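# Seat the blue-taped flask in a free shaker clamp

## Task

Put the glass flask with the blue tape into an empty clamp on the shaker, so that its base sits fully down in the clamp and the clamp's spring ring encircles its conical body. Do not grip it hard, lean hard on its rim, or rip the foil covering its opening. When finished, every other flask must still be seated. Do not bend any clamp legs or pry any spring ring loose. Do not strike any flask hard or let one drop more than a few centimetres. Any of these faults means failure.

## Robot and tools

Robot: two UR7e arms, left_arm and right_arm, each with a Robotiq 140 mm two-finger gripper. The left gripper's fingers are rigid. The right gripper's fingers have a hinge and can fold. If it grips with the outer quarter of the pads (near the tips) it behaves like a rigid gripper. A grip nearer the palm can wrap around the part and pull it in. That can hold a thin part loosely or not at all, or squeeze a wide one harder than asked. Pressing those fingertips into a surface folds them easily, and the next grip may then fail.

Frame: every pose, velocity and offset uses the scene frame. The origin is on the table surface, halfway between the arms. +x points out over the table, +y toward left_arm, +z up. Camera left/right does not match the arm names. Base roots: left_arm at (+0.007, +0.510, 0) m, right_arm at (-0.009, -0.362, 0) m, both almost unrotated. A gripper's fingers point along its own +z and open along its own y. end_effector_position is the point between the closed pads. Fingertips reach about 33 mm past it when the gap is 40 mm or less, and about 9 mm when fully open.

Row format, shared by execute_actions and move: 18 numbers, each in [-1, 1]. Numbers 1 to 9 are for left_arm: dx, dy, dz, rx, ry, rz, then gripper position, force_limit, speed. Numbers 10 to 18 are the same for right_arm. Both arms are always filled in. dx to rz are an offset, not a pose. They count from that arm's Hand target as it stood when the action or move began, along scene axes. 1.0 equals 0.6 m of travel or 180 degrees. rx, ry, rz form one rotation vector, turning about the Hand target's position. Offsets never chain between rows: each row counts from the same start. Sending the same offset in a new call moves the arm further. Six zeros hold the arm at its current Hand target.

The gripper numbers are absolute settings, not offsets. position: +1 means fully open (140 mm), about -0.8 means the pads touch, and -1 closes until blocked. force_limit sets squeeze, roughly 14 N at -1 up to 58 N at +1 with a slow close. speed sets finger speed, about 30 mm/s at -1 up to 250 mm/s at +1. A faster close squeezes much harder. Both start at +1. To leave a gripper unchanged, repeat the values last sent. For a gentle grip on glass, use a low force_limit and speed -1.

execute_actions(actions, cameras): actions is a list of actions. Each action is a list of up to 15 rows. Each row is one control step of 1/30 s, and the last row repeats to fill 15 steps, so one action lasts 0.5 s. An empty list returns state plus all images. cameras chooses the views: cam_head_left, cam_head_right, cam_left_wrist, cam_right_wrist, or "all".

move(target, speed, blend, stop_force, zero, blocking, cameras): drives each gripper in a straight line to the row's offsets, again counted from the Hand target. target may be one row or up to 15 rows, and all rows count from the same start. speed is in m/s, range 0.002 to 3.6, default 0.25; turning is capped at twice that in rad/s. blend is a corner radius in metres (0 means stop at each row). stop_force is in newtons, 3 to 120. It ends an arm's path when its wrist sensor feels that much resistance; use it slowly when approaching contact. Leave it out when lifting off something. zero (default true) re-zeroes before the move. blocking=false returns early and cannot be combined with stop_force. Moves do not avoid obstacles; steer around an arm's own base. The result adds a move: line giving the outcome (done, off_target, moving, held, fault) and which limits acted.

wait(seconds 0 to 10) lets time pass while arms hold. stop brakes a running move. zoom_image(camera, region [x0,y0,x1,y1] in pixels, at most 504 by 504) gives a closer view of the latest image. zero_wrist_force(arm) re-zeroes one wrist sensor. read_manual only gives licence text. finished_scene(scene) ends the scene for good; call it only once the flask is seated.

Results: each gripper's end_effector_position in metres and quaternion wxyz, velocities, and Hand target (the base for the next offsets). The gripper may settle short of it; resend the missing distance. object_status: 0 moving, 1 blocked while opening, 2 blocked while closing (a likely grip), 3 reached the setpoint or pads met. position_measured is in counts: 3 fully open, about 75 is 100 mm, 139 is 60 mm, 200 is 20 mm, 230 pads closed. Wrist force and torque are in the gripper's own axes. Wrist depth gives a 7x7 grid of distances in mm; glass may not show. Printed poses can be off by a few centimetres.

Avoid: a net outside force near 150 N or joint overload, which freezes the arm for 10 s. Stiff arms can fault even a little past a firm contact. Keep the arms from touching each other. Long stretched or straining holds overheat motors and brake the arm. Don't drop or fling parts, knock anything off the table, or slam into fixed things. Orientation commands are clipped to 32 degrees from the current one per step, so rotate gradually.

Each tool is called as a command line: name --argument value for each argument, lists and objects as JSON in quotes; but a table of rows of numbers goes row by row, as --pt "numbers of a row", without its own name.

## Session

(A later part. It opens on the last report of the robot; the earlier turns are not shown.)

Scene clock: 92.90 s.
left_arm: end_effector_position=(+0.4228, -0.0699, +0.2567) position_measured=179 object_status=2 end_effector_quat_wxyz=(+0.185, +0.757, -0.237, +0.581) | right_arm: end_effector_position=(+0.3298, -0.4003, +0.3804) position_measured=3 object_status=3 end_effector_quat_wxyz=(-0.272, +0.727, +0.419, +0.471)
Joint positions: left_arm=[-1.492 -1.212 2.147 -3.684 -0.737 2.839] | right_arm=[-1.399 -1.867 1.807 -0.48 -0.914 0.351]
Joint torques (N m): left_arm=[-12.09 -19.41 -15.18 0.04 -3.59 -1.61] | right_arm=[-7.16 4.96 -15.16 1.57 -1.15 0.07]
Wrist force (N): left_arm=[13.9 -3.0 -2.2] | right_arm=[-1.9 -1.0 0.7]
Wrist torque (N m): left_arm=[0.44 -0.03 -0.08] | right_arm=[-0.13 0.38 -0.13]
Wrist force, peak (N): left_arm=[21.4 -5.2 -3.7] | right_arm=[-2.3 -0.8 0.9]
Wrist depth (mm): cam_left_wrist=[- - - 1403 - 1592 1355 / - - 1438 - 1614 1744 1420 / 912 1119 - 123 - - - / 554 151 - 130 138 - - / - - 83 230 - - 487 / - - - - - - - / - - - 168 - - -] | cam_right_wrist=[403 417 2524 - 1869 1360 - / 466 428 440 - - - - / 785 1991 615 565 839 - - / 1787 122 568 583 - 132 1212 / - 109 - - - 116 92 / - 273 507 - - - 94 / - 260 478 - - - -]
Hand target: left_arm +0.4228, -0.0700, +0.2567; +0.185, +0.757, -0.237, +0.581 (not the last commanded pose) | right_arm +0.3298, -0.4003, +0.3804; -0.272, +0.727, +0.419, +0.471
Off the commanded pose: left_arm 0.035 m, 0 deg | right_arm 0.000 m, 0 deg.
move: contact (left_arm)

move --target '[0.0001,0.0014,0.002,0,0,0,-1,-1,-1,0,0,0,0,0,0,1,1,1]' --speed 0.02

move --target '[0,0,-0.06,0,0,0,-1,-1,-1,0,0,0,0,0,0,1,1,1]' --speed 0.01 --stop_force 20

move --target '[0,0,-0.06,0,0,0,-1,-1,-1,0,0,0,0,0,0,1,1,1]' --speed 0.01 --stop_force 30 --zero false --cameras '["cam_left_wrist","cam_right_wrist"]'

zoom_image --camera "cam_right_wrist" --region '[320, 70, 440, 240]'

zoom_image --camera "cam_left_wrist" --region '[300, 300, 620, 504]'

Scene clock: 98.27 s.
left_arm: end_effector_position=(+0.4228, -0.0691, +0.2579) position_measured=179 object_status=2 end_effector_quat_wxyz=(+0.185, +0.757, -0.237, +0.581) | right_arm: end_effector_position=(+0.3298, -0.4003, +0.3804) position_measured=3 object_status=3 end_effector_quat_wxyz=(-0.272, +0.727, +0.419, +0.471)
Joint positions: left_arm=[-1.491 -1.216 2.149 -3.682 -0.737 2.839] | right_arm=[-1.399 -1.867 1.807 -0.48 -0.914 0.351]
Joint torques (N m): left_arm=[11.86 -32.13 -10.59 -2.46 -0.74 1.37] | right_arm=[-6.97 4.56 -14.46 1.22 -1.23 0.25]
Wrist force (N): left_arm=[-1.5 1.4 0.5] | right_arm=[-2.2 -1.0 0.5]
Wrist torque (N m): left_arm=[0.24 0.13 -0.05] | right_arm=[-0.14 0.44 -0.13]
Wrist force, peak (N): left_arm=[14.1 -3.0 -2.3] | right_arm=[-2.2 -1.1 0.8]
Wrist depth (mm): cam_left_wrist=[- 972 - 1333 - - 1438 / - - - - 1868 - 1719 / - 1168 1229 124 810 - - / - 161 573 129 121 559 - / 454 - 83 - - - - / - - - - - - - / - - - 174 - - -] | cam_right_wrist=[399 408 2332 2401 1643 - - / 467 428 440 - - 1449 1065 / 808 2040 596 567 - 1560 1144 / 1814 122 550 611 694 133 1189 / - 109 - - - 116 92 / - 1042 - - - - 94 / - 250 - - - - -]
Hand target: left_arm +0.4228, -0.0691, +0.2579; +0.185, +0.757, -0.237, +0.581 | right_arm +0.3298, -0.4003, +0.3804; -0.272, +0.727, +0.419, +0.471
Off the commanded pose: left_arm 0.000 m, 0 deg | right_arm 0.000 m, 0 deg.
move: done

Scene clock: 99.40 s.
left_arm: end_effector_position=(+0.4228, -0.0691, +0.2563) position_measured=179 object_status=2 end_effector_quat_wxyz=(+0.185, +0.757, -0.237, +0.581) | right_arm: end_effector_position=(+0.3298, -0.4003, +0.3804) position_measured=3 object_status=3 end_effector_quat_wxyz=(-0.272, +0.727, +0.419, +0.471)
Joint positions: left_arm=[-1.491 -1.212 2.15 -3.687 -0.737 2.839] | right_arm=[-1.399 -1.867 1.807 -0.48 -0.914 0.351]
Joint torques (N m): left_arm=[0.85 -19.61 -15.05 0.28 -3.33 1.56] | right_arm=[-5.77 4.79 -14.69 1.27 -1.22 0.22]
Wrist force (N): left_arm=[15.2 -3.0 -2.8] | right_arm=[-1.8 -1.0 0.7]
Wrist torque (N m): left_arm=[0.25 -0.15 -0.17] | right_arm=[-0.15 0.35 -0.13]
Wrist force, peak (N): left_arm=[22.0 -4.6 -4.0] | right_arm=[-2.3 -1.1 0.7]
Wrist depth (mm): cam_left_wrist=[- 1001 - - 1670 1492 1348 / 956 - 1296 - 1603 - - / 1009 - - 130 - - - / - 153 - 130 138 - - / - - 83 214 - - - / - - - 192 - - - / - - - 173 - - -] | cam_right_wrist=[403 406 3139 - 1654 1224 1024 / 468 427 440 - 1570 1296 1183 / 787 2058 563 545 - - 1160 / 1774 122 537 606 - 133 1079 / - 109 - 602 - 116 92 / - 1038 - - - - 94 / - 252 - 432 472 - -]
Hand target: left_arm +0.4228, -0.0691, +0.2563; +0.185, +0.757, -0.237, +0.581 (not the last commanded pose) | right_arm +0.3298, -0.4003, +0.3804; -0.272, +0.727, +0.419, +0.471
Off the commanded pose: left_arm 0.034 m, 0 deg | right_arm 0.000 m, 0 deg.
move: contact (left_arm)

Scene clock: 100.47 s.
left_arm: end_effector_position=(+0.4229, -0.0692, +0.2556) position_measured=179 object_status=2 end_effector_quat_wxyz=(+0.185, +0.757, -0.236, +0.581) | right_arm: end_effector_position=(+0.3298, -0.4003, +0.3804) position_measured=3 object_status=3 end_effector_quat_wxyz=(-0.272, +0.727, +0.419, +0.471)
Joint positions: left_arm=[-1.491 -1.21 2.15 -3.69 -0.737 2.839] | right_arm=[-1.399 -1.867 1.807 -0.48 -0.914 0.351]
Joint torques (N m): left_arm=[-0.28 -19.95 -13.12 1.49 -5.31 1.35] | right_arm=[-6.44 5.1 -13.47 1.37 -1.14 0.27]
Wrist force (N): left_arm=[21.2 -7.2 -3.9] | right_arm=[-2.0 -1.1 0.8]
Wrist torque (N m): left_arm=[0.40 -0.23 -0.02] | right_arm=[-0.15 0.40 -0.13]
Wrist force, peak (N): left_arm=[30.9 -10.2 -7.4] | right_arm=[-2.1 -1.0 1.0]
Wrist depth (mm): cam_left_wrist=[- - 1180 - - 1811 1333 / - 1129 - 1473 2099 - 1429 / 1027 - 1429 129 - 815 - / 533 160 - 128 112 599 - / - - 83 223 - - - / - - - 186 - - - / - - - 171 - - -] | cam_right_wrist=[401 409 2246 - - - - / 464 424 438 1055 1787 - - / 785 2093 634 545 - 1530 - / 1737 122 563 594 702 133 1324 / - 109 - - - 116 92 / - 945 - - - - 94 / - 252 - - - - -]
Hand target: left_arm +0.4229, -0.0692, +0.2556; +0.185, +0.757, -0.236, +0.581 (not the last commanded pose) | right_arm +0.3298, -0.4003, +0.3804; -0.272, +0.727, +0.419, +0.471
Off the commanded pose: left_arm 0.035 m, 0 deg | right_arm 0.000 m, 0 deg.
move: contact (left_arm)
camera_calibration:
cam_left_wrist: T_world_to_cam=[[-0.565968, -0.823748, 0.0334531, 0.181481], [-0.505653, 0.314795, -0.803255, 0.43791], [0.651149, -0.471532, -0.594695, -0.00976763], [0, 0, 0, 1]] pos_world=[0.330503, 0.0070369, 0.339874]
cam_right_wrist: T_world_to_cam=[[0.855938, -0.516549, 0.0233843, -0.493831], [-0.341804, -0.599156, -0.724004, 0.150884], [0.387995, 0.61171, -0.689399, 0.525796], [0, 0, 0, 1]] pos_world=[0.270255, -0.486319, 0.483272]
Images, in order (width x height): cam_left_wrist 896x504, cam_right_wrist 896x504.

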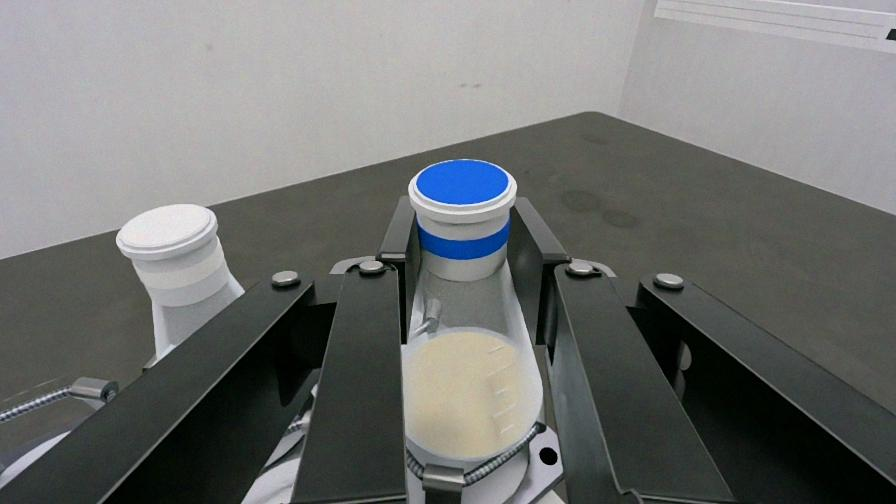

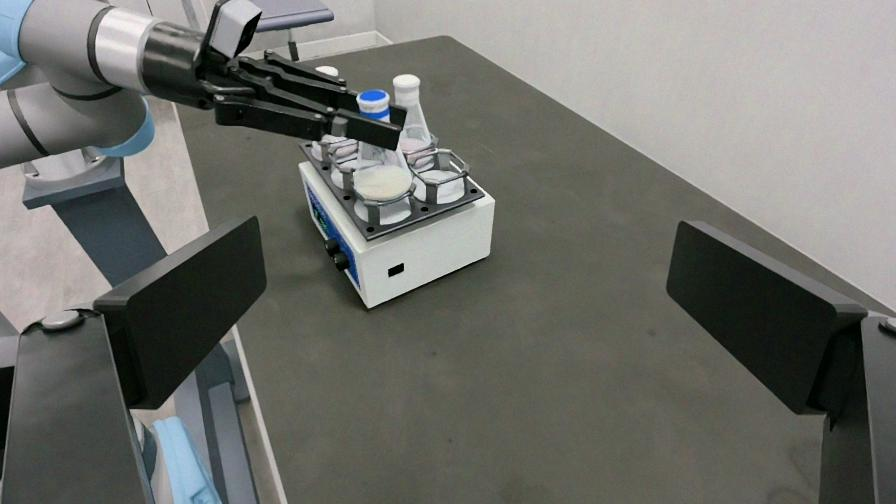

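Scaled by 2.965 from the camera's 896x504 image, which has a finer 1280x720 frame.

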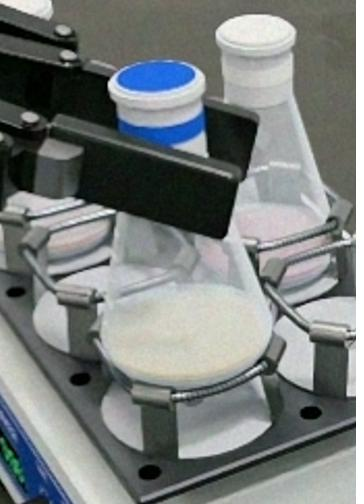

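Scaled by 1.575 from the camera's 896x504 image, which has a finer 1280x720 frame.

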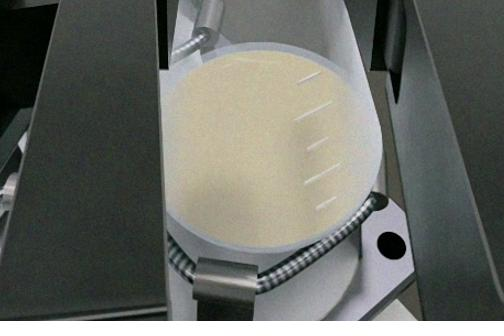

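move --target '[0,0,0.006,0.0109,-0.0077,0,-1,-1,-1,0,0,0,0,0,0,1,1,1]' --speed 0.02 --cameras '["cam_left_wrist"]'

move --target '[0,0,-0.06,0,0,0,-1,-1,-1,0,0,0,0,0,0,1,1,1]' --speed 0.01 --stop_force 15 --cameras '["cam_left_wrist"]'

zoom_image --camera "cam_left_wrist" --region '[300, 150, 620, 504]'

Scene clock: 105.90 s.
left_arm: end_effector_position=(+0.4229, -0.0692, +0.2593) position_measured=179 object_status=2 end_effector_quat_wxyz=(+0.169, +0.753, -0.249, +0.586) | right_arm: end_effector_position=(+0.3298, -0.4003, +0.3804) position_measured=3 object_status=3 end_effector_quat_wxyz=(-0.272, +0.727, +0.419, +0.471)
Joint positions: left_arm=[-1.496 -1.216 2.144 -3.672 -0.722 2.874] | right_arm=[-1.399 -1.867 1.807 -0.48 -0.914 0.351]
Joint torques (N m): left_arm=[-10.96 -33.5 -15.92 -3.75 -0.22 -1.7] | right_arm=[-6.4 5.32 -15.24 1.49 -1.02 0.3]
Wrist force (N): left_arm=[-1.0 2.0 2.0] | right_arm=[-1.8 -0.9 0.9]
Wrist torque (N m): left_arm=[0.38 -0.08 -0.18] | right_arm=[-0.13 0.37 -0.12]
Wrist force, peak (N): left_arm=[21.7 -7.4 -4.0] | right_arm=[-2.3 -1.1 1.1]
Wrist depth (mm): cam_left_wrist=[- 1009 - 1438 - 1659 - / - 1078 1403 - - - - / 882 - - 123 783 - - / - 162 583 128 116 - 570 / 496 - 83 - - - - / - - - - - - - / - - - 191 - - -] | cam_right_wrist=[397 405 2167 1943 2288 1249 1098 / 470 425 435 - 979 1457 - / 775 2246 - 571 822 853 1123 / 1800 123 544 591 - 132 - / - 109 - - - 116 92 / - 1065 - - - - 95 / - 253 - - - - -]
Hand target: left_arm +0.4229, -0.0692, +0.2592; +0.169, +0.753, -0.249, +0.586 | right_arm +0.3298, -0.4003, +0.3804; -0.272, +0.727, +0.419, +0.471
Off the commanded pose: left_arm 0.000 m, 0 deg | right_arm 0.000 m, 0 deg.
move: done
camera_calibration:
cam_left_wrist: T_world_to_cam=[[-0.566226, -0.824204, -0.0086824, 0.192423], [-0.486063, 0.342394, -0.804058, 0.434714], [0.665681, -0.451058, -0.594488, -0.0124116], [0, 0, 0, 1]] pos_world=[0.328515, 0.00415395, 0.343827]
Images, in order (width x height): cam_left_wrist 896x504.

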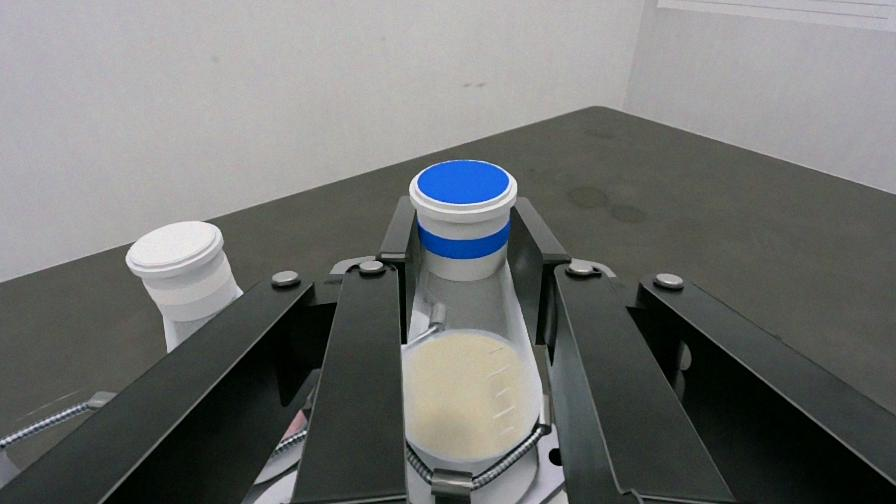

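Scene clock: 107.37 s.
left_arm: end_effector_position=(+0.4228, -0.0692, +0.2545) position_measured=179 object_status=2 end_effector_quat_wxyz=(+0.169, +0.753, -0.248, +0.586) | right_arm: end_effector_position=(+0.3298, -0.4003, +0.3804) position_measured=3 object_status=3 end_effector_quat_wxyz=(-0.272, +0.727, +0.419, +0.471)
Joint positions: left_arm=[-1.496 -1.205 2.147 -3.686 -0.722 2.874] | right_arm=[-1.399 -1.867 1.807 -0.48 -0.914 0.351]
Joint torques (N m): left_arm=[-3.96 -27.08 -16.59 -0.91 -1.07 -1.76] | right_arm=[-6.09 5.18 -14.86 1.36 -1.27 0.38]
Wrist force (N): left_arm=[10.0 0.6 -5.2] | right_arm=[-1.9 -1.0 1.0]
Wrist torque (N m): left_arm=[0.38 -0.31 -0.15] | right_arm=[-0.14 0.39 -0.12]
Wrist force, peak (N): left_arm=[17.5 -0.6 -9.5] | right_arm=[-2.3 -1.3 0.8]
Wrist depth (mm): cam_left_wrist=[869 - - 1363 - - 1412 / 984 1073 - - - - - / - - - 122 719 - - / - 154 113 128 138 566 - / - - 83 213 - - - / - - - - - - - / - - - 174 - - -] | cam_right_wrist=[400 411 3265 2847 - - - / 466 427 442 - 1724 - 1008 / 790 2040 590 549 747 - 1155 / 1800 122 573 591 - 133 1194 / - 109 - - 556 116 92 / - 1275 - - - - 94 / - 251 - - - - -]
Hand target: left_arm +0.4228, -0.0692, +0.2545; +0.169, +0.753, -0.248, +0.586 (not the last commanded pose) | right_arm +0.3298, -0.4003, +0.3804; -0.272, +0.727, +0.419, +0.471
Off the commanded pose: left_arm 0.031 m, 0 deg | right_arm 0.000 m, 0 deg.
move: contact (left_arm)
camera_calibration:
cam_left_wrist: T_world_to_cam=[[-0.566301, -0.824158, -0.00814334, 0.192223], [-0.486168, 0.342004, -0.80416, 0.430924], [0.665541, -0.451438, -0.594357, -0.015263], [0, 0, 0, 1]] pos_world=[0.328515, 0.00415391, 0.339026]
Images, in order (width x height): cam_left_wrist 896x504.

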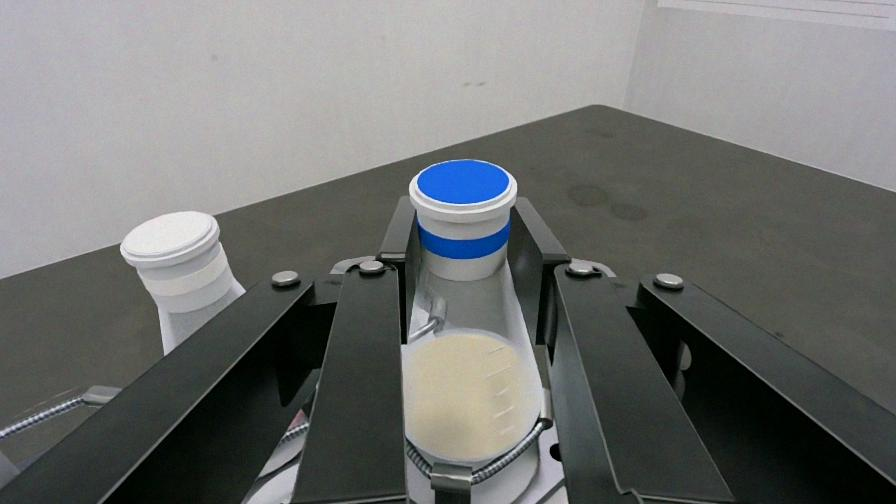

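Scaled by 1.424 from the camera's 896x504 image, which has a finer 1280x720 frame.

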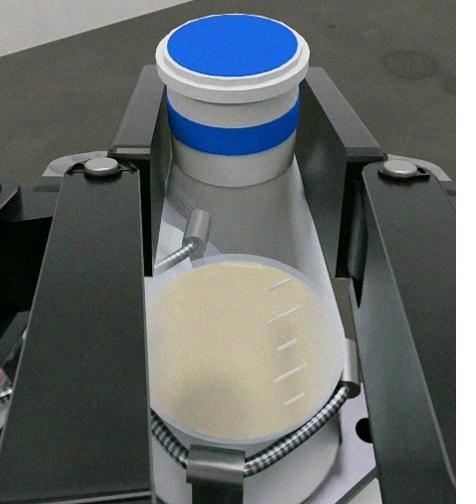

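move --target '[-0.0016,0.0012,0.0015,0,0,0,-1,-1,-1,0,0,0,0,0,0,1,1,1]' --speed 0.02

move --target '[0,0,-0.06,0,0,0,-1,-1,-1,0,0,0,0,0,0,1,1,1]' --speed 0.01 --stop_force 20

move --target '[0,0,-0.06,0,0,0,-1,-1,-1,0,0,0,0,0,0,1,1,1]' --speed 0.01 --stop_force 30 --zero false --cameras '["cam_left_wrist","cam_right_wrist"]'

zoom_image --camera "cam_right_wrist" --region '[320, 70, 440, 240]'

zoom_image --camera "cam_left_wrist" --region '[300, 150, 620, 504]'

Scene clock: 109.97 s.
left_arm: end_effector_position=(+0.4218, -0.0684, +0.2554) position_measured=179 object_status=2 end_effector_quat_wxyz=(+0.169, +0.753, -0.248, +0.586) | right_arm: end_effector_position=(+0.3298, -0.4003, +0.3804) position_measured=3 object_status=3 end_effector_quat_wxyz=(-0.272, +0.727, +0.419, +0.471)
Joint positions: left_arm=[-1.499 -1.209 2.15 -3.683 -0.72 2.873] | right_arm=[-1.399 -1.867 1.807 -0.48 -0.914 0.351]
Joint torques (N m): left_arm=[-11.43 -30.45 -11.93 -2.01 1.3 -1.4] | right_arm=[-6.55 4.9 -14.66 1.33 -1.25 0.42]
Wrist force (N): left_arm=[1.6 2.5 2.8] | right_arm=[-1.8 -1.0 1.1]
Wrist torque (N m): left_arm=[0.56 -0.26 -0.07] | right_arm=[-0.14 0.37 -0.13]
Wrist force, peak (N): left_arm=[10.6 0.8 -5.3] | right_arm=[-2.4 -1.0 0.9]
Wrist depth (mm): cam_left_wrist=[- 1018 - - - - 1501 / - 1050 1310 1464 1216 - - / 1031 - 1255 136 - 712 698 / - 164 - 130 116 - - / 491 - 83 - - - 443 / - - - - - - 392 / - - - 187 - - -] | cam_right_wrist=[400 415 2605 - - - - / 469 427 440 - 1012 1269 1243 / 772 2310 600 547 - - - / 1800 122 577 - - 133 - / - 109 - - - 123 92 / - 1302 - 515 531 - 94 / - 249 461 - - - -]
Hand target: left_arm +0.4219, -0.0685, +0.2554; +0.169, +0.753, -0.248, +0.586 | right_arm +0.3298, -0.4003, +0.3804; -0.272, +0.727, +0.419, +0.471
Off the commanded pose: left_arm 0.000 m, 0 deg | right_arm 0.000 m, 0 deg.
move: done

Scene clock: 111.10 s.
left_arm: end_effector_position=(+0.4219, -0.0684, +0.2538) position_measured=179 object_status=2 end_effector_quat_wxyz=(+0.170, +0.752, -0.248, +0.586) | right_arm: end_effector_position=(+0.3298, -0.4003, +0.3804) position_measured=3 object_status=3 end_effector_quat_wxyz=(-0.272, +0.727, +0.419, +0.471)
Joint positions: left_arm=[-1.499 -1.205 2.151 -3.689 -0.72 2.873] | right_arm=[-1.399 -1.867 1.807 -0.48 -0.914 0.351]
Joint torques (N m): left_arm=[-12.57 -18.8 -13.88 0.69 -2.93 -1.68] | right_arm=[-5.41 4.77 -14.36 1.65 -1.16 0.47]
Wrist force (N): left_arm=[17.0 -1.0 -4.9] | right_arm=[-1.9 -1.0 0.8]
Wrist torque (N m): left_arm=[0.56 -0.54 -0.04] | right_arm=[-0.15 0.38 -0.12]
Wrist force, peak (N): left_arm=[24.5 -4.0 -6.4] | right_arm=[-2.2 -0.7 1.2]
Wrist depth (mm): cam_left_wrist=[892 1078 1403 1223 - 1977 1235 / - - 1262 - - - - / 1068 1174 - 123 - 664 - / 1001 155 - 130 112 577 525 / 496 - 83 204 - - - / - - - 192 - - - / - - - 171 - - -] | cam_right_wrist=[403 412 2288 1360 - - - / 473 427 444 - - 1338 1206 / 800 2267 628 553 - 1521 1256 / 1749 122 590 591 - 132 1206 / - 109 573 - - 116 92 / - 273 - - - - 94 / - 252 - - 450 473 -]
Hand target: left_arm +0.4219, -0.0685, +0.2537; +0.170, +0.752, -0.248, +0.586 (not the last commanded pose) | right_arm +0.3298, -0.4003, +0.3804; -0.272, +0.727, +0.419, +0.471
Off the commanded pose: left_arm 0.034 m, 0 deg | right_arm 0.000 m, 0 deg.
move: contact (left_arm)

Scene clock: 112.17 s.
left_arm: end_effector_position=(+0.4219, -0.0685, +0.2532) position_measured=179 object_status=2 end_effector_quat_wxyz=(+0.170, +0.752, -0.248, +0.586) | right_arm: end_effector_position=(+0.3298, -0.4003, +0.3804) position_measured=3 object_status=3 end_effector_quat_wxyz=(-0.272, +0.727, +0.419, +0.471)
Joint positions: left_arm=[-1.499 -1.204 2.151 -3.691 -0.72 2.873] | right_arm=[-1.399 -1.867 1.807 -0.48 -0.914 0.351]
Joint torques (N m): left_arm=[-13.93 -15 -10.97 2.12 -5.6 -0.36] | right_arm=[-5.76 5.79 -14.65 1.31 -1.37 0.63]
Wrist force (N): left_arm=[26.2 -6.8 -3.1] | right_arm=[-2.1 -1.0 1.0]
Wrist torque (N m): left_arm=[0.67 -0.61 -0.10] | right_arm=[-0.15 0.42 -0.13]
Wrist force, peak (N): left_arm=[35.4 -8.9 -8.9] | right_arm=[-2.2 -1.1 0.8]
Wrist depth (mm): cam_left_wrist=[- - - - 1757 - 1387 / 1031 - - - - - 1420 / - - 1210 122 - - - / - 161 577 128 121 - - / - - 83 - - - 437 / - - - - - - - / - - - 175 - - -] | cam_right_wrist=[401 412 2206 1309 - - - / 465 428 444 - - - - / 777 2058 614 550 - - - / 1724 122 558 587 - 133 - / - 109 - - - 116 92 / - 1088 - - - - 95 / - 250 - - - - -]
Hand target: left_arm +0.4219, -0.0685, +0.2532; +0.170, +0.752, -0.248, +0.586 (not the last commanded pose) | right_arm +0.3298, -0.4003, +0.3804; -0.272, +0.727, +0.419, +0.471
Off the commanded pose: left_arm 0.035 m, 0 deg | right_arm 0.000 m, 0 deg.
move: contact (left_arm)
camera_calibration:
cam_left_wrist: T_world_to_cam=[[-0.56617, -0.824256, -0.00731335, 0.191899], [-0.486133, 0.341057, -0.804583, 0.429206], [0.665677, -0.451976, -0.593795, -0.0153475], [0, 0, 0, 1]] pos_world=[0.327515, 0.00485302, 0.337622]
cam_right_wrist: T_world_to_cam=[[0.855938, -0.516549, 0.0233843, -0.493831], [-0.341804, -0.599156, -0.724004, 0.150884], [0.387995, 0.61171, -0.689399, 0.525796], [0, 0, 0, 1]] pos_world=[0.270255, -0.486319, 0.483272]
Images, in order (width x height): cam_left_wrist 896x504, cam_right_wrist 896x504.

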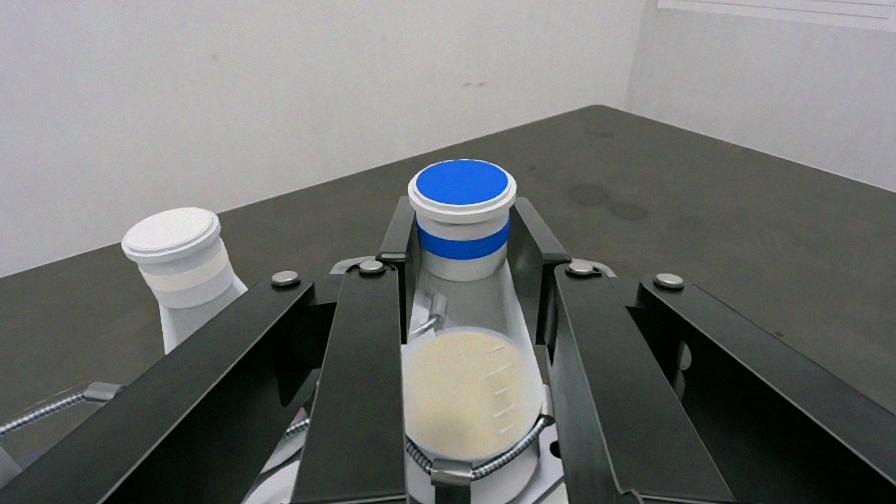

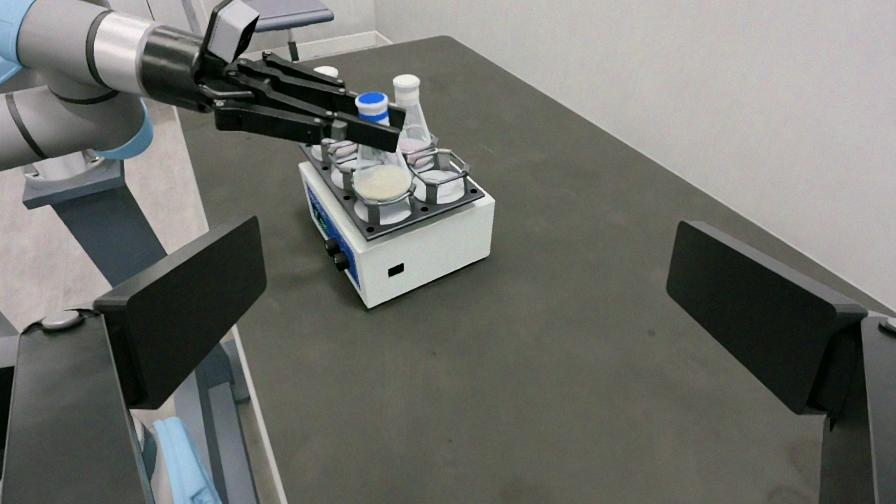

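Scaled by 2.965 from the camera's 896x504 image, which has a finer 1280x720 frame.

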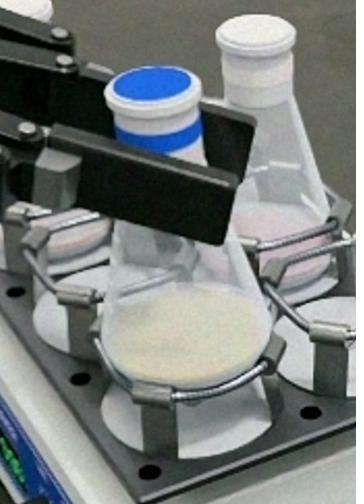

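Scaled by 1.424 from the camera's 896x504 image, which has a finer 1280x720 frame.

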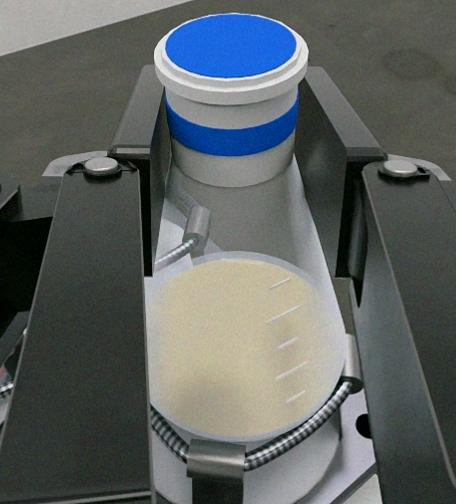

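zoom_image --camera "cam_right_wrist" --region '[340, 140, 430, 230]'

zoom_image --camera "cam_left_wrist" --region '[380, 290, 580, 504]'

Scaled by 5.600 from the camera's 896x504 image, which has a finer 1280x720 frame.

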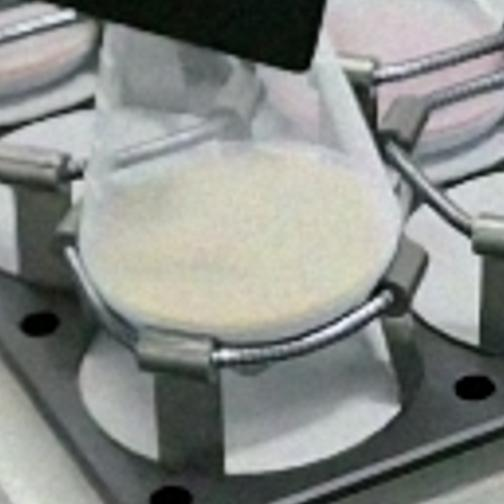

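Scaled by 2.355 from the camera's 896x504 image, which has a finer 1280x720 frame.

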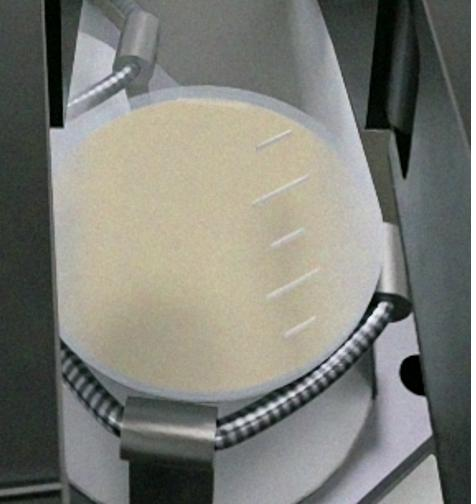

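move --target '[0.001,0.0014,-0.06,0,0,0,-1,-1,-1,0,0,0,0,0,0,1,1,1]' --speed 0.01 --stop_force 34 --zero false

move --target '[0.001,0.0014,-0.06,0,0,0,-1,-1,-1,0,0,0,0,0,0,1,1,1]' --speed 0.01 --stop_force 44 --zero false --cameras '["cam_left_wrist","cam_right_wrist"]'

zoom_image --camera "cam_right_wrist" --region '[330, 80, 430, 230]'

zoom_image --camera "cam_left_wrist" --region '[380, 290, 580, 504]'

Scene clock: 119.97 s.
left_arm: end_effector_position=(+0.4219, -0.0686, +0.2530) position_measured=179 object_status=2 end_effector_quat_wxyz=(+0.170, +0.752, -0.248, +0.586) | right_arm: end_effector_position=(+0.3298, -0.4003, +0.3804) position_measured=3 object_status=3 end_effector_quat_wxyz=(-0.272, +0.727, +0.419, +0.471)
Joint positions: left_arm=[-1.499 -1.203 2.151 -3.693 -0.72 2.873] | right_arm=[-1.399 -1.867 1.807 -0.48 -0.914 0.351]
Joint torques (N m): left_arm=[-11.52 -17.15 -11.16 3.09 -5.89 0.39] | right_arm=[-5.33 6.21 -14.75 1.46 -1.39 0.71]
Wrist force (N): left_arm=[28.8 -9.1 -3.9] | right_arm=[-2.1 -1.3 0.8]
Wrist torque (N m): left_arm=[0.72 -0.69 0.00] | right_arm=[-0.19 0.43 -0.13]
Wrist force, peak (N): left_arm=[37.1 -10.9 -9.5] | right_arm=[-2.3 -1.1 0.9]
Wrist depth (mm): cam_left_wrist=[- 1098 - - - 1770 1333 / - - - - - - 1438 / - - - 122 - - - / - 152 - 128 112 566 535 / - - 83 - - 451 455 / - - - - - - - / - - - 175 - - -] | cam_right_wrist=[403 412 2577 - - - - / 465 424 442 - - - 1128 / 760 2167 608 541 - 1200 1243 / 1827 122 550 594 - 132 1144 / - 109 589 - - 116 92 / - 1230 - - - - 94 / - 257 - - 481 - -]
Hand target: left_arm +0.4219, -0.0686, +0.2530; +0.170, +0.752, -0.248, +0.586 (not the last commanded pose) | right_arm +0.3298, -0.4003, +0.3804; -0.272, +0.727, +0.419, +0.471
Off the commanded pose: left_arm 0.036 m, 0 deg | right_arm 0.000 m, 0 deg.
move: contact (left_arm)

Scene clock: 121.03 s.
left_arm: end_effector_position=(+0.4219, -0.0686, +0.2523) position_measured=179 object_status=2 end_effector_quat_wxyz=(+0.170, +0.752, -0.248, +0.586) | right_arm: end_effector_position=(+0.3298, -0.4003, +0.3804) position_measured=3 object_status=3 end_effector_quat_wxyz=(-0.272, +0.727, +0.419, +0.471)
Joint positions: left_arm=[-1.499 -1.201 2.151 -3.696 -0.72 2.873] | right_arm=[-1.399 -1.867 1.807 -0.48 -0.914 0.351]
Joint torques (N m): left_arm=[-8.36 -7.99 -9.2 4.36 -7.32 0.28] | right_arm=[-4.33 3.74 -15.41 1.39 -1.27 0.89]
Wrist force (N): left_arm=[34.7 -11.2 -12.6] | right_arm=[-2.0 -1.1 0.9]
Wrist torque (N m): left_arm=[0.82 -0.86 0.26] | right_arm=[-0.17 0.40 -0.13]
Wrist force, peak (N): left_arm=[45.3 -14.3 -19.3] | right_arm=[-2.3 -0.9 1.0]
Wrist depth (mm): cam_left_wrist=[964 1001 - 1473 1659 - 1420 / - - - - 1659 1993 - / - - 1229 128 721 - 661 / - 159 573 128 138 - 562 / 472 - 83 - - 468 - / - - - - - - - / - - - 174 - - -] | cam_right_wrist=[404 416 2881 - 1590 - - / 467 426 437 - - - 1083 / 768 2024 623 547 - - - / 1762 123 597 643 - 133 - / - 108 - 536 - 116 92 / - 1224 - - - - 94 / - 251 - - - - -]
Hand target: left_arm +0.4219, -0.0686, +0.2523; +0.170, +0.752, -0.248, +0.586 (not the last commanded pose) | right_arm +0.3298, -0.4003, +0.3804; -0.272, +0.727, +0.419, +0.471
Off the commanded pose: left_arm 0.035 m, 0 deg | right_arm 0.000 m, 0 deg.
move: contact (left_arm)
camera_calibration:
cam_left_wrist: T_world_to_cam=[[-0.566146, -0.824279, -0.00651976, 0.191616], [-0.486071, 0.340219, -0.804976, 0.428595], [0.665743, -0.452565, -0.593272, -0.0160793], [0, 0, 0, 1]] pos_world=[0.327515, 0.00485246, 0.336718]
cam_right_wrist: T_world_to_cam=[[0.855938, -0.516549, 0.0233843, -0.493831], [-0.341804, -0.599156, -0.724004, 0.150884], [0.387995, 0.61171, -0.689399, 0.525796], [0, 0, 0, 1]] pos_world=[0.270255, -0.486319, 0.483272]
Images, in order (width x height): cam_left_wrist 896x504, cam_right_wrist 896x504.

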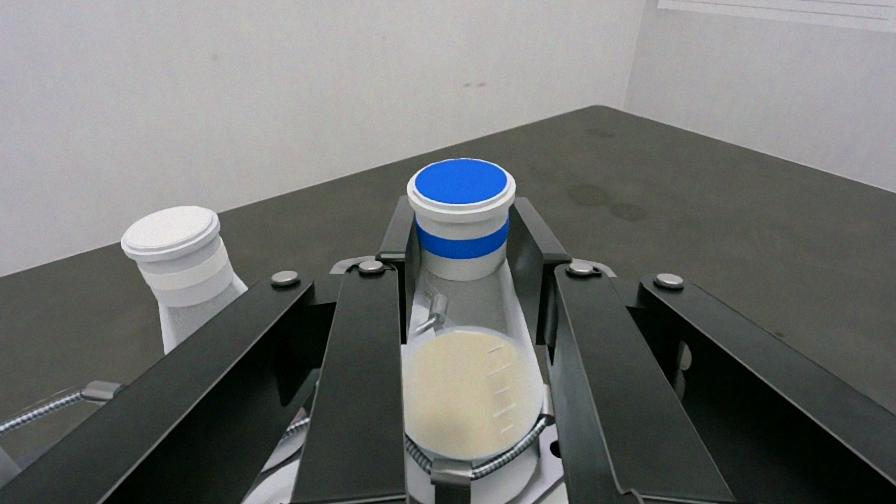

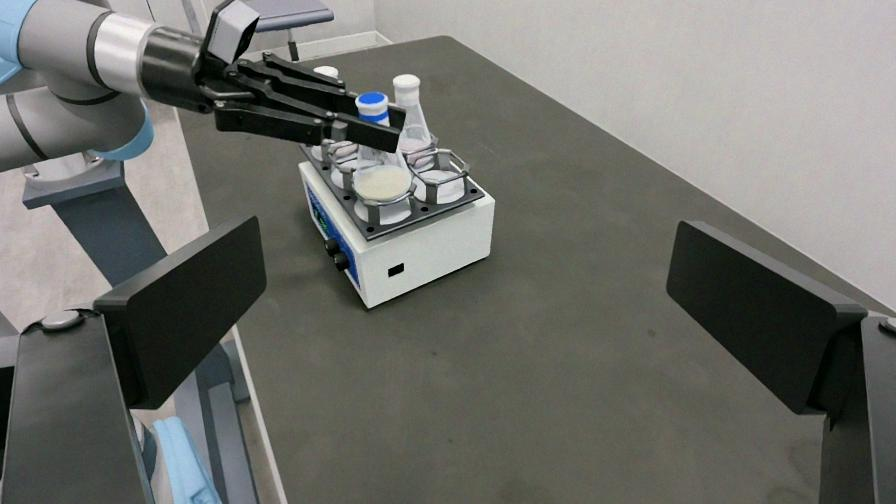

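Scaled by 3.360 from the camera's 896x504 image, which has a finer 1280x720 frame.

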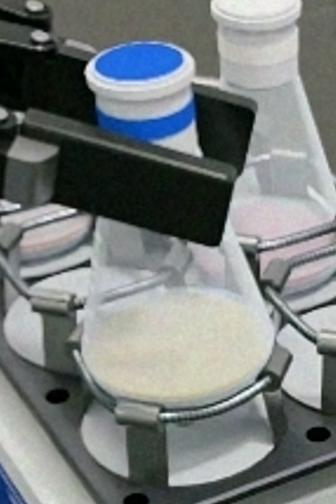

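Scaled by 2.355 from the camera's 896x504 image, which has a finer 1280x720 frame.

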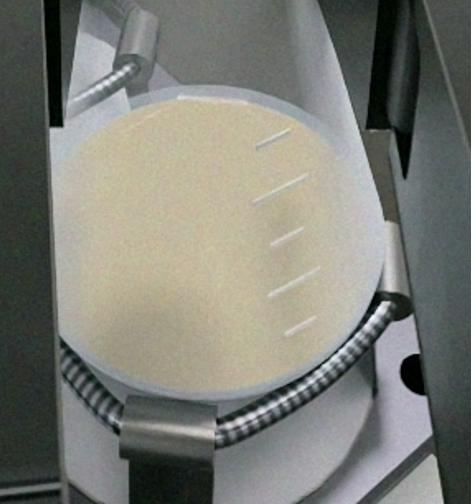

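move --target '[0.0012,0.002,0.002,0,0,0,-1,-1,-1,0,0,0,0,0,0,1,1,1]' --speed 0.01

move --target '[0,0,-0.06,0,0,0,-1,-1,-1,0,0,0,0,0,0,1,1,1]' --speed 0.01 --stop_force 40 --zero false

Scene clock: 123.00 s.
left_arm: end_effector_position=(+0.4226, -0.0674, +0.2535) position_measured=179 object_status=2 end_effector_quat_wxyz=(+0.170, +0.752, -0.248, +0.586) | right_arm: end_effector_position=(+0.3298, -0.4003, +0.3804) position_measured=3 object_status=3 end_effector_quat_wxyz=(-0.272, +0.727, +0.419, +0.471)
Joint positions: left_arm=[-1.497 -1.205 2.153 -3.694 -0.722 2.874] | right_arm=[-1.399 -1.867 1.807 -0.48 -0.914 0.351]
Joint torques (N m): left_arm=[9.46 -31.36 -9.87 -1.89 -0.29 1.1] | right_arm=[-4.96 5.67 -14.87 1.28 -1.43 0.82]
Wrist force (N): left_arm=[4.6 1.9 1.4] | right_arm=[-2.1 -0.9 1.0]
Wrist torque (N m): left_arm=[0.51 -0.28 -0.21] | right_arm=[-0.12 0.42 -0.13]
Wrist force, peak (N): left_arm=[34.9 -11.5 -12.8] | right_arm=[-2.2 -1.0 1.1]
Wrist depth (mm): cam_left_wrist=[826 - - - 1482 - 1355 / - - - - 1670 - - / 1001 - - 123 730 - - / - 159 113 130 139 - - / 453 - 83 236 - - - / - - - - - - - / - - - 174 - - -] | cam_right_wrist=[403 409 3139 2424 - 1269 945 / 475 427 452 - 1913 - 1118 / 798 894 634 530 - 1407 1212 / 1689 122 576 - - 142 1183 / - 109 - - 580 115 92 / - 1103 - - - - 95 / - 259 - 459 - - -]
Hand target: left_arm +0.4226, -0.0674, +0.2535; +0.170, +0.752, -0.248, +0.586 | right_arm +0.3298, -0.4003, +0.3804; -0.272, +0.727, +0.419, +0.471
Off the commanded pose: left_arm 0.000 m, 0 deg | right_arm 0.000 m, 0 deg.
move: done

Scene clock: 124.17 s.
left_arm: end_effector_position=(+0.4227, -0.0674, +0.2520) position_measured=179 object_status=2 end_effector_quat_wxyz=(+0.170, +0.752, -0.247, +0.586) | right_arm: end_effector_position=(+0.3298, -0.4003, +0.3804) position_measured=3 object_status=3 end_effector_quat_wxyz=(-0.272, +0.727, +0.419, +0.471)
Joint positions: left_arm=[-1.497 -1.201 2.154 -3.7 -0.722 2.874] | right_arm=[-1.399 -1.867 1.807 -0.48 -0.914 0.351]
Joint torques (N m): left_arm=[5.3 -9.36 -10.07 3.8 -5.19 -0.57] | right_arm=[-5.4 5.1 -15.28 1.38 -1.16 0.89]
Wrist force (N): left_arm=[30.0 -4.2 -13.8] | right_arm=[-2.0 -0.9 0.7]
Wrist torque (N m): left_arm=[0.64 -0.80 -0.13] | right_arm=[-0.11 0.39 -0.13]
Wrist force, peak (N): left_arm=[41.4 -5.8 -23.1] | right_arm=[-2.3 -1.0 0.7]
Wrist depth (mm): cam_left_wrist=[- - - - - 1682 1412 / - - - - 1825 1647 - / 1022 1119 1614 122 - - - / - 154 - 127 120 - - / - - 83 202 - - 448 / - - - 193 - - - / - - - 183 - - -] | cam_right_wrist=[401 416 3061 - 1700 1316 1093 / 470 425 443 - - - 1123 / 795 2024 597 556 - - - / 1749 122 643 593 - 133 1189 / - 109 - - - 116 92 / - 1275 480 - 529 510 95 / - 252 - - - - -]
Hand target: left_arm +0.4226, -0.0674, +0.2520; +0.170, +0.752, -0.247, +0.586 (not the last commanded pose) | right_arm +0.3298, -0.4003, +0.3804; -0.272, +0.727, +0.419, +0.471
Off the commanded pose: left_arm 0.034 m, 0 deg | right_arm 0.000 m, 0 deg.
move: contact (left_arm)

move --target '[-0.0012,0.0014,0.0015,0,0,0,-1,-1,-1,0,0,0,0,0,0,1,1,1]' --speed 0.01

move --target '[0,0,-0.06,0,0,0,-1,-1,-1,0,0,0,0,0,0,1,1,1]' --speed 0.01 --stop_force 44 --zero false --cameras '["cam_left_wrist","cam_right_wrist"]'

zoom_image --camera "cam_right_wrist" --region '[330, 80, 430, 230]'

zoom_image --camera "cam_left_wrist" --region '[380, 290, 580, 504]'

Scene clock: 126.73 s.
left_arm: end_effector_position=(+0.4219, -0.0665, +0.2528) position_measured=179 object_status=2 end_effector_quat_wxyz=(+0.170, +0.752, -0.248, +0.586) | right_arm: end_effector_position=(+0.3298, -0.4003, +0.3804) position_measured=3 object_status=3 end_effector_quat_wxyz=(-0.272, +0.727, +0.419, +0.471)
Joint positions: left_arm=[-1.498 -1.205 2.157 -3.698 -0.72 2.873] | right_arm=[-1.399 -1.867 1.807 -0.48 -0.914 0.351]
Joint torques (N m): left_arm=[-12.81 -30.2 -10.32 -1.4 1.16 -1.54] | right_arm=[-5.08 3.81 -15.56 1.31 -1.22 0.99]
Wrist force (N): left_arm=[6.6 1.3 1.5] | right_arm=[-2.1 -1.1 1.0]
Wrist torque (N m): left_arm=[0.55 -0.32 -0.09] | right_arm=[-0.17 0.42 -0.13]
Wrist force, peak (N): left_arm=[30.3 -4.4 -13.9] | right_arm=[-2.2 -1.0 1.1]
Wrist depth (mm): cam_left_wrist=[838 - 1255 1412 - - 1310 / 968 - - - - - - / 976 1248 706 128 - 721 732 / - - - 130 121 - - / - - 83 225 - - - / - - - - - - - / - - - 184 - - -] | cam_right_wrist=[403 415 2915 - 1622 - - / 468 429 445 - - 1353 - / 760 - 590 548 - - - / 1689 122 524 - 690 132 - / - 109 - - - 116 92 / - 1093 - - - - 94 / - 253 - 469 - - -]
Hand target: left_arm +0.4219, -0.0665, +0.2529; +0.170, +0.752, -0.247, +0.586 | right_arm +0.3298, -0.4003, +0.3804; -0.272, +0.727, +0.419, +0.471
Off the commanded pose: left_arm 0.000 m, 0 deg | right_arm 0.000 m, 0 deg.
move: done

Scene clock: 127.87 s.
left_arm: end_effector_position=(+0.4220, -0.0665, +0.2513) position_measured=179 object_status=2 end_effector_quat_wxyz=(+0.171, +0.752, -0.247, +0.587) | right_arm: end_effector_position=(+0.3298, -0.4003, +0.3804) position_measured=3 object_status=3 end_effector_quat_wxyz=(-0.272, +0.727, +0.419, +0.471)
Joint positions: left_arm=[-1.498 -1.2 2.157 -3.704 -0.72 2.873] | right_arm=[-1.399 -1.867 1.807 -0.48 -0.914 0.351]
Joint torques (N m): left_arm=[-13.73 -6.16 -8.87 4.94 -5.34 -1.84] | right_arm=[-4.76 5.8 -16.14 1.54 -1.07 1.09]
Wrist force (N): left_arm=[34.1 -6.7 -12.1] | right_arm=[-2.0 -1.0 1.0]
Wrist torque (N m): left_arm=[0.69 -0.84 -0.05] | right_arm=[-0.13 0.40 -0.12]
Wrist force, peak (N): left_arm=[44.6 -9.4 -18.9] | right_arm=[-2.3 -1.2 1.1]
Wrist depth (mm): cam_left_wrist=[909 953 - - - 1530 1310 / - - - - - - - / - - - 126 - - - / - - - 130 139 - - / 463 - 83 234 - - 467 / - - - - - - - / - - - 170 - - -] | cam_right_wrist=[403 416 2354 2354 1689 1440 1042 / 470 428 444 - 1466 - - / 772 1943 626 556 - - - / 1749 122 559 596 - 133 - / - 109 - - - 116 92 / - 1042 - - - - 94 / - 259 450 - - 438 -]
Hand target: left_arm +0.4220, -0.0665, +0.2513; +0.171, +0.752, -0.247, +0.587 (not the last commanded pose) | right_arm +0.3298, -0.4003, +0.3804; -0.272, +0.727, +0.419, +0.471
Off the commanded pose: left_arm 0.034 m, 0 deg | right_arm 0.000 m, 0 deg.
move: contact (left_arm)
camera_calibration:
cam_left_wrist: T_world_to_cam=[[-0.565834, -0.824504, -0.00510551, 0.192927], [-0.485869, 0.338428, -0.805852, 0.427081], [0.666156, -0.453497, -0.592095, -0.0162782], [0, 0, 0, 1]] pos_world=[0.327514, 0.00715059, 0.335511]
cam_right_wrist: T_world_to_cam=[[0.855938, -0.516549, 0.0233843, -0.493831], [-0.341804, -0.599156, -0.724004, 0.150884], [0.387995, 0.61171, -0.689399, 0.525796], [0, 0, 0, 1]] pos_world=[0.270255, -0.486319, 0.483272]
Images, in order (width x height): cam_left_wrist 896x504, cam_right_wrist 896x504.

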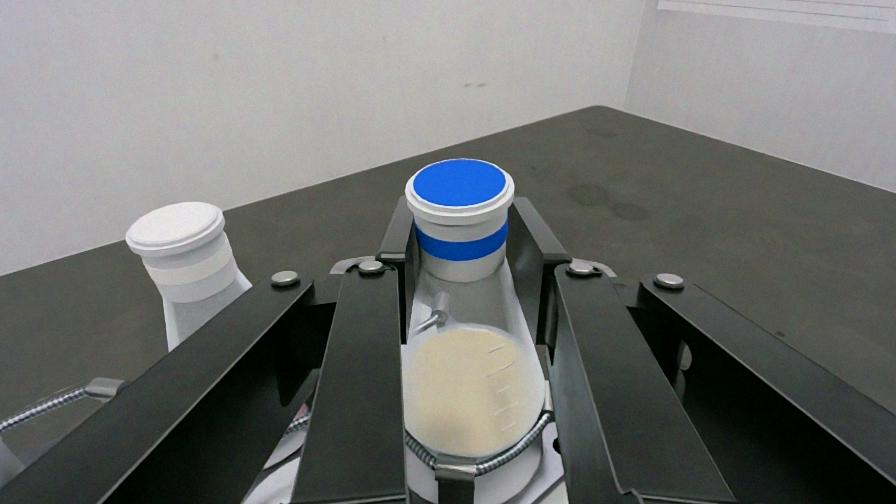

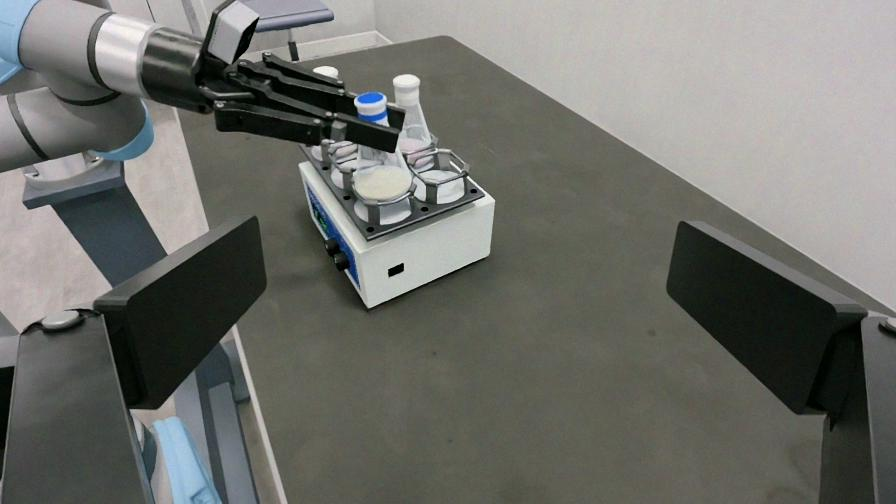

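Scaled by 3.360 from the camera's 896x504 image, which has a finer 1280x720 frame.

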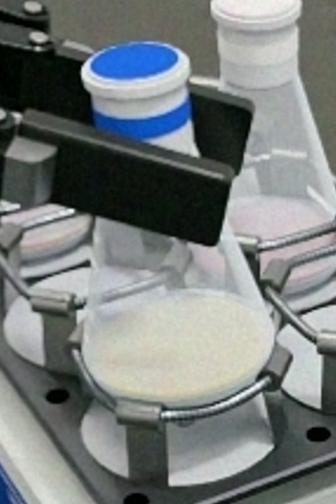

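Scaled by 2.355 from the camera's 896x504 image, which has a finer 1280x720 frame.

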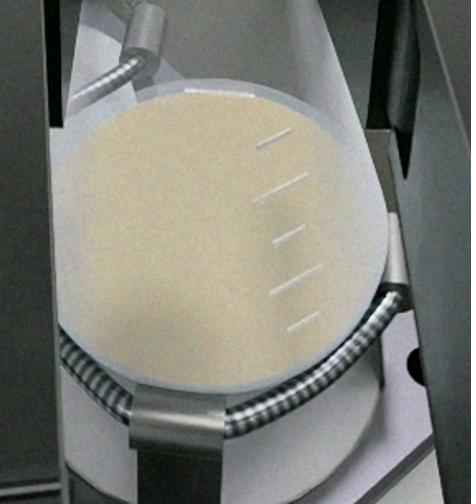

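move --target '[0,0,0.0025,0.0091,-0.0064,0,-1,-1,-1,0,0,0,0,0,0,1,1,1]' --speed 0.02

move --target '[0,0,-0.06,0,0,0,-1,-1,-1,0,0,0,0,0,0,1,1,1]' --speed 0.01 --stop_force 40

Scene clock: 130.60 s.
left_arm: end_effector_position=(+0.4219, -0.0665, +0.2528) position_measured=179 object_status=2 end_effector_quat_wxyz=(+0.157, +0.748, -0.257, +0.591) | right_arm: end_effector_position=(+0.3298, -0.4003, +0.3804) position_measured=3 object_status=3 end_effector_quat_wxyz=(-0.272, +0.727, +0.419, +0.471)
Joint positions: left_arm=[-1.503 -1.202 2.154 -3.694 -0.707 2.902] | right_arm=[-1.399 -1.867 1.807 -0.48 -0.914 0.351]
Joint torques (N m): left_arm=[-4.98 -33.59 -12.43 -1.59 1.5 -1.19] | right_arm=[-4.83 4.94 -16.33 1.41 -1.2 0.97]
Wrist force (N): left_arm=[7.1 9.2 0.6] | right_arm=[-2.5 -1.0 0.9]
Wrist torque (N m): left_arm=[0.29 -0.33 -0.71] | right_arm=[-0.15 0.51 -0.13]
Wrist force, peak (N): left_arm=[34.5 -6.8 -11.9] | right_arm=[-2.5 -1.0 0.9]
Wrist depth (mm): cam_left_wrist=[- - - - - - - / 992 - 1255 1520 - - - / - 1180 1501 128 - - - / - 155 579 130 113 - 520 / - - 83 205 - 439 438 / - - - - - - - / - - - 176 - - -] | cam_right_wrist=[402 414 2354 2814 1913 - 1155 / 466 430 444 - - - - / 790 2186 594 562 795 830 - / 1913 122 542 586 - 133 - / - 108 - - - 116 92 / - 284 - - 525 - 94 / - 261 - - - - -]
Hand target: left_arm +0.4220, -0.0665, +0.2528; +0.157, +0.748, -0.257, +0.591 | right_arm +0.3298, -0.4003, +0.3804; -0.272, +0.727, +0.419, +0.471
Off the commanded pose: left_arm 0.000 m, 0 deg | right_arm 0.000 m, 0 deg.
move: done

Scene clock: 131.63 s.
left_arm: end_effector_position=(+0.4219, -0.0665, +0.2509) position_measured=179 object_status=2 end_effector_quat_wxyz=(+0.158, +0.748, -0.257, +0.591) | right_arm: end_effector_position=(+0.3298, -0.4003, +0.3804) position_measured=3 object_status=3 end_effector_quat_wxyz=(-0.272, +0.727, +0.419, +0.471)
Joint positions: left_arm=[-1.503 -1.197 2.155 -3.701 -0.707 2.902] | right_arm=[-1.399 -1.867 1.807 -0.48 -0.914 0.351]
Joint torques (N m): left_arm=[-1.34 -5.14 -5.25 6.58 -1.79 -1.17] | right_arm=[-4.32 5.28 -15.18 1.52 -1.09 0.95]
Wrist force (N): left_arm=[37.2 1.9 -17.3] | right_arm=[-1.9 -1.0 0.9]
Wrist torque (N m): left_arm=[0.55 -0.97 -0.48] | right_arm=[-0.13 0.38 -0.13]
Wrist force, peak (N): left_arm=[49.8 1.2 -25.0] | right_arm=[-2.1 -1.3 0.9]
Wrist depth (mm): cam_left_wrist=[- - 1108 - 1811 - 1387 / 1001 - - 1520 1706 - - / - - 770 127 - - - / - 157 591 129 112 - 539 / - - 83 232 - - 454 / - - - - - - - / - - - 174 - - -] | cam_right_wrist=[403 417 2691 - - 1155 - / 465 427 444 - 1677 - - / 792 - 576 579 - - - / 1762 122 545 621 - 133 1118 / - 109 - - - 116 92 / - 272 - - - - 94 / - 251 - - 444 459 -]
Hand target: left_arm +0.4219, -0.0665, +0.2510; +0.158, +0.748, -0.257, +0.591 (not the last commanded pose) | right_arm +0.3298, -0.4003, +0.3804; -0.272, +0.727, +0.419, +0.471
Off the commanded pose: left_arm 0.034 m, 0 deg | right_arm 0.000 m, 0 deg.
move: contact (left_arm)


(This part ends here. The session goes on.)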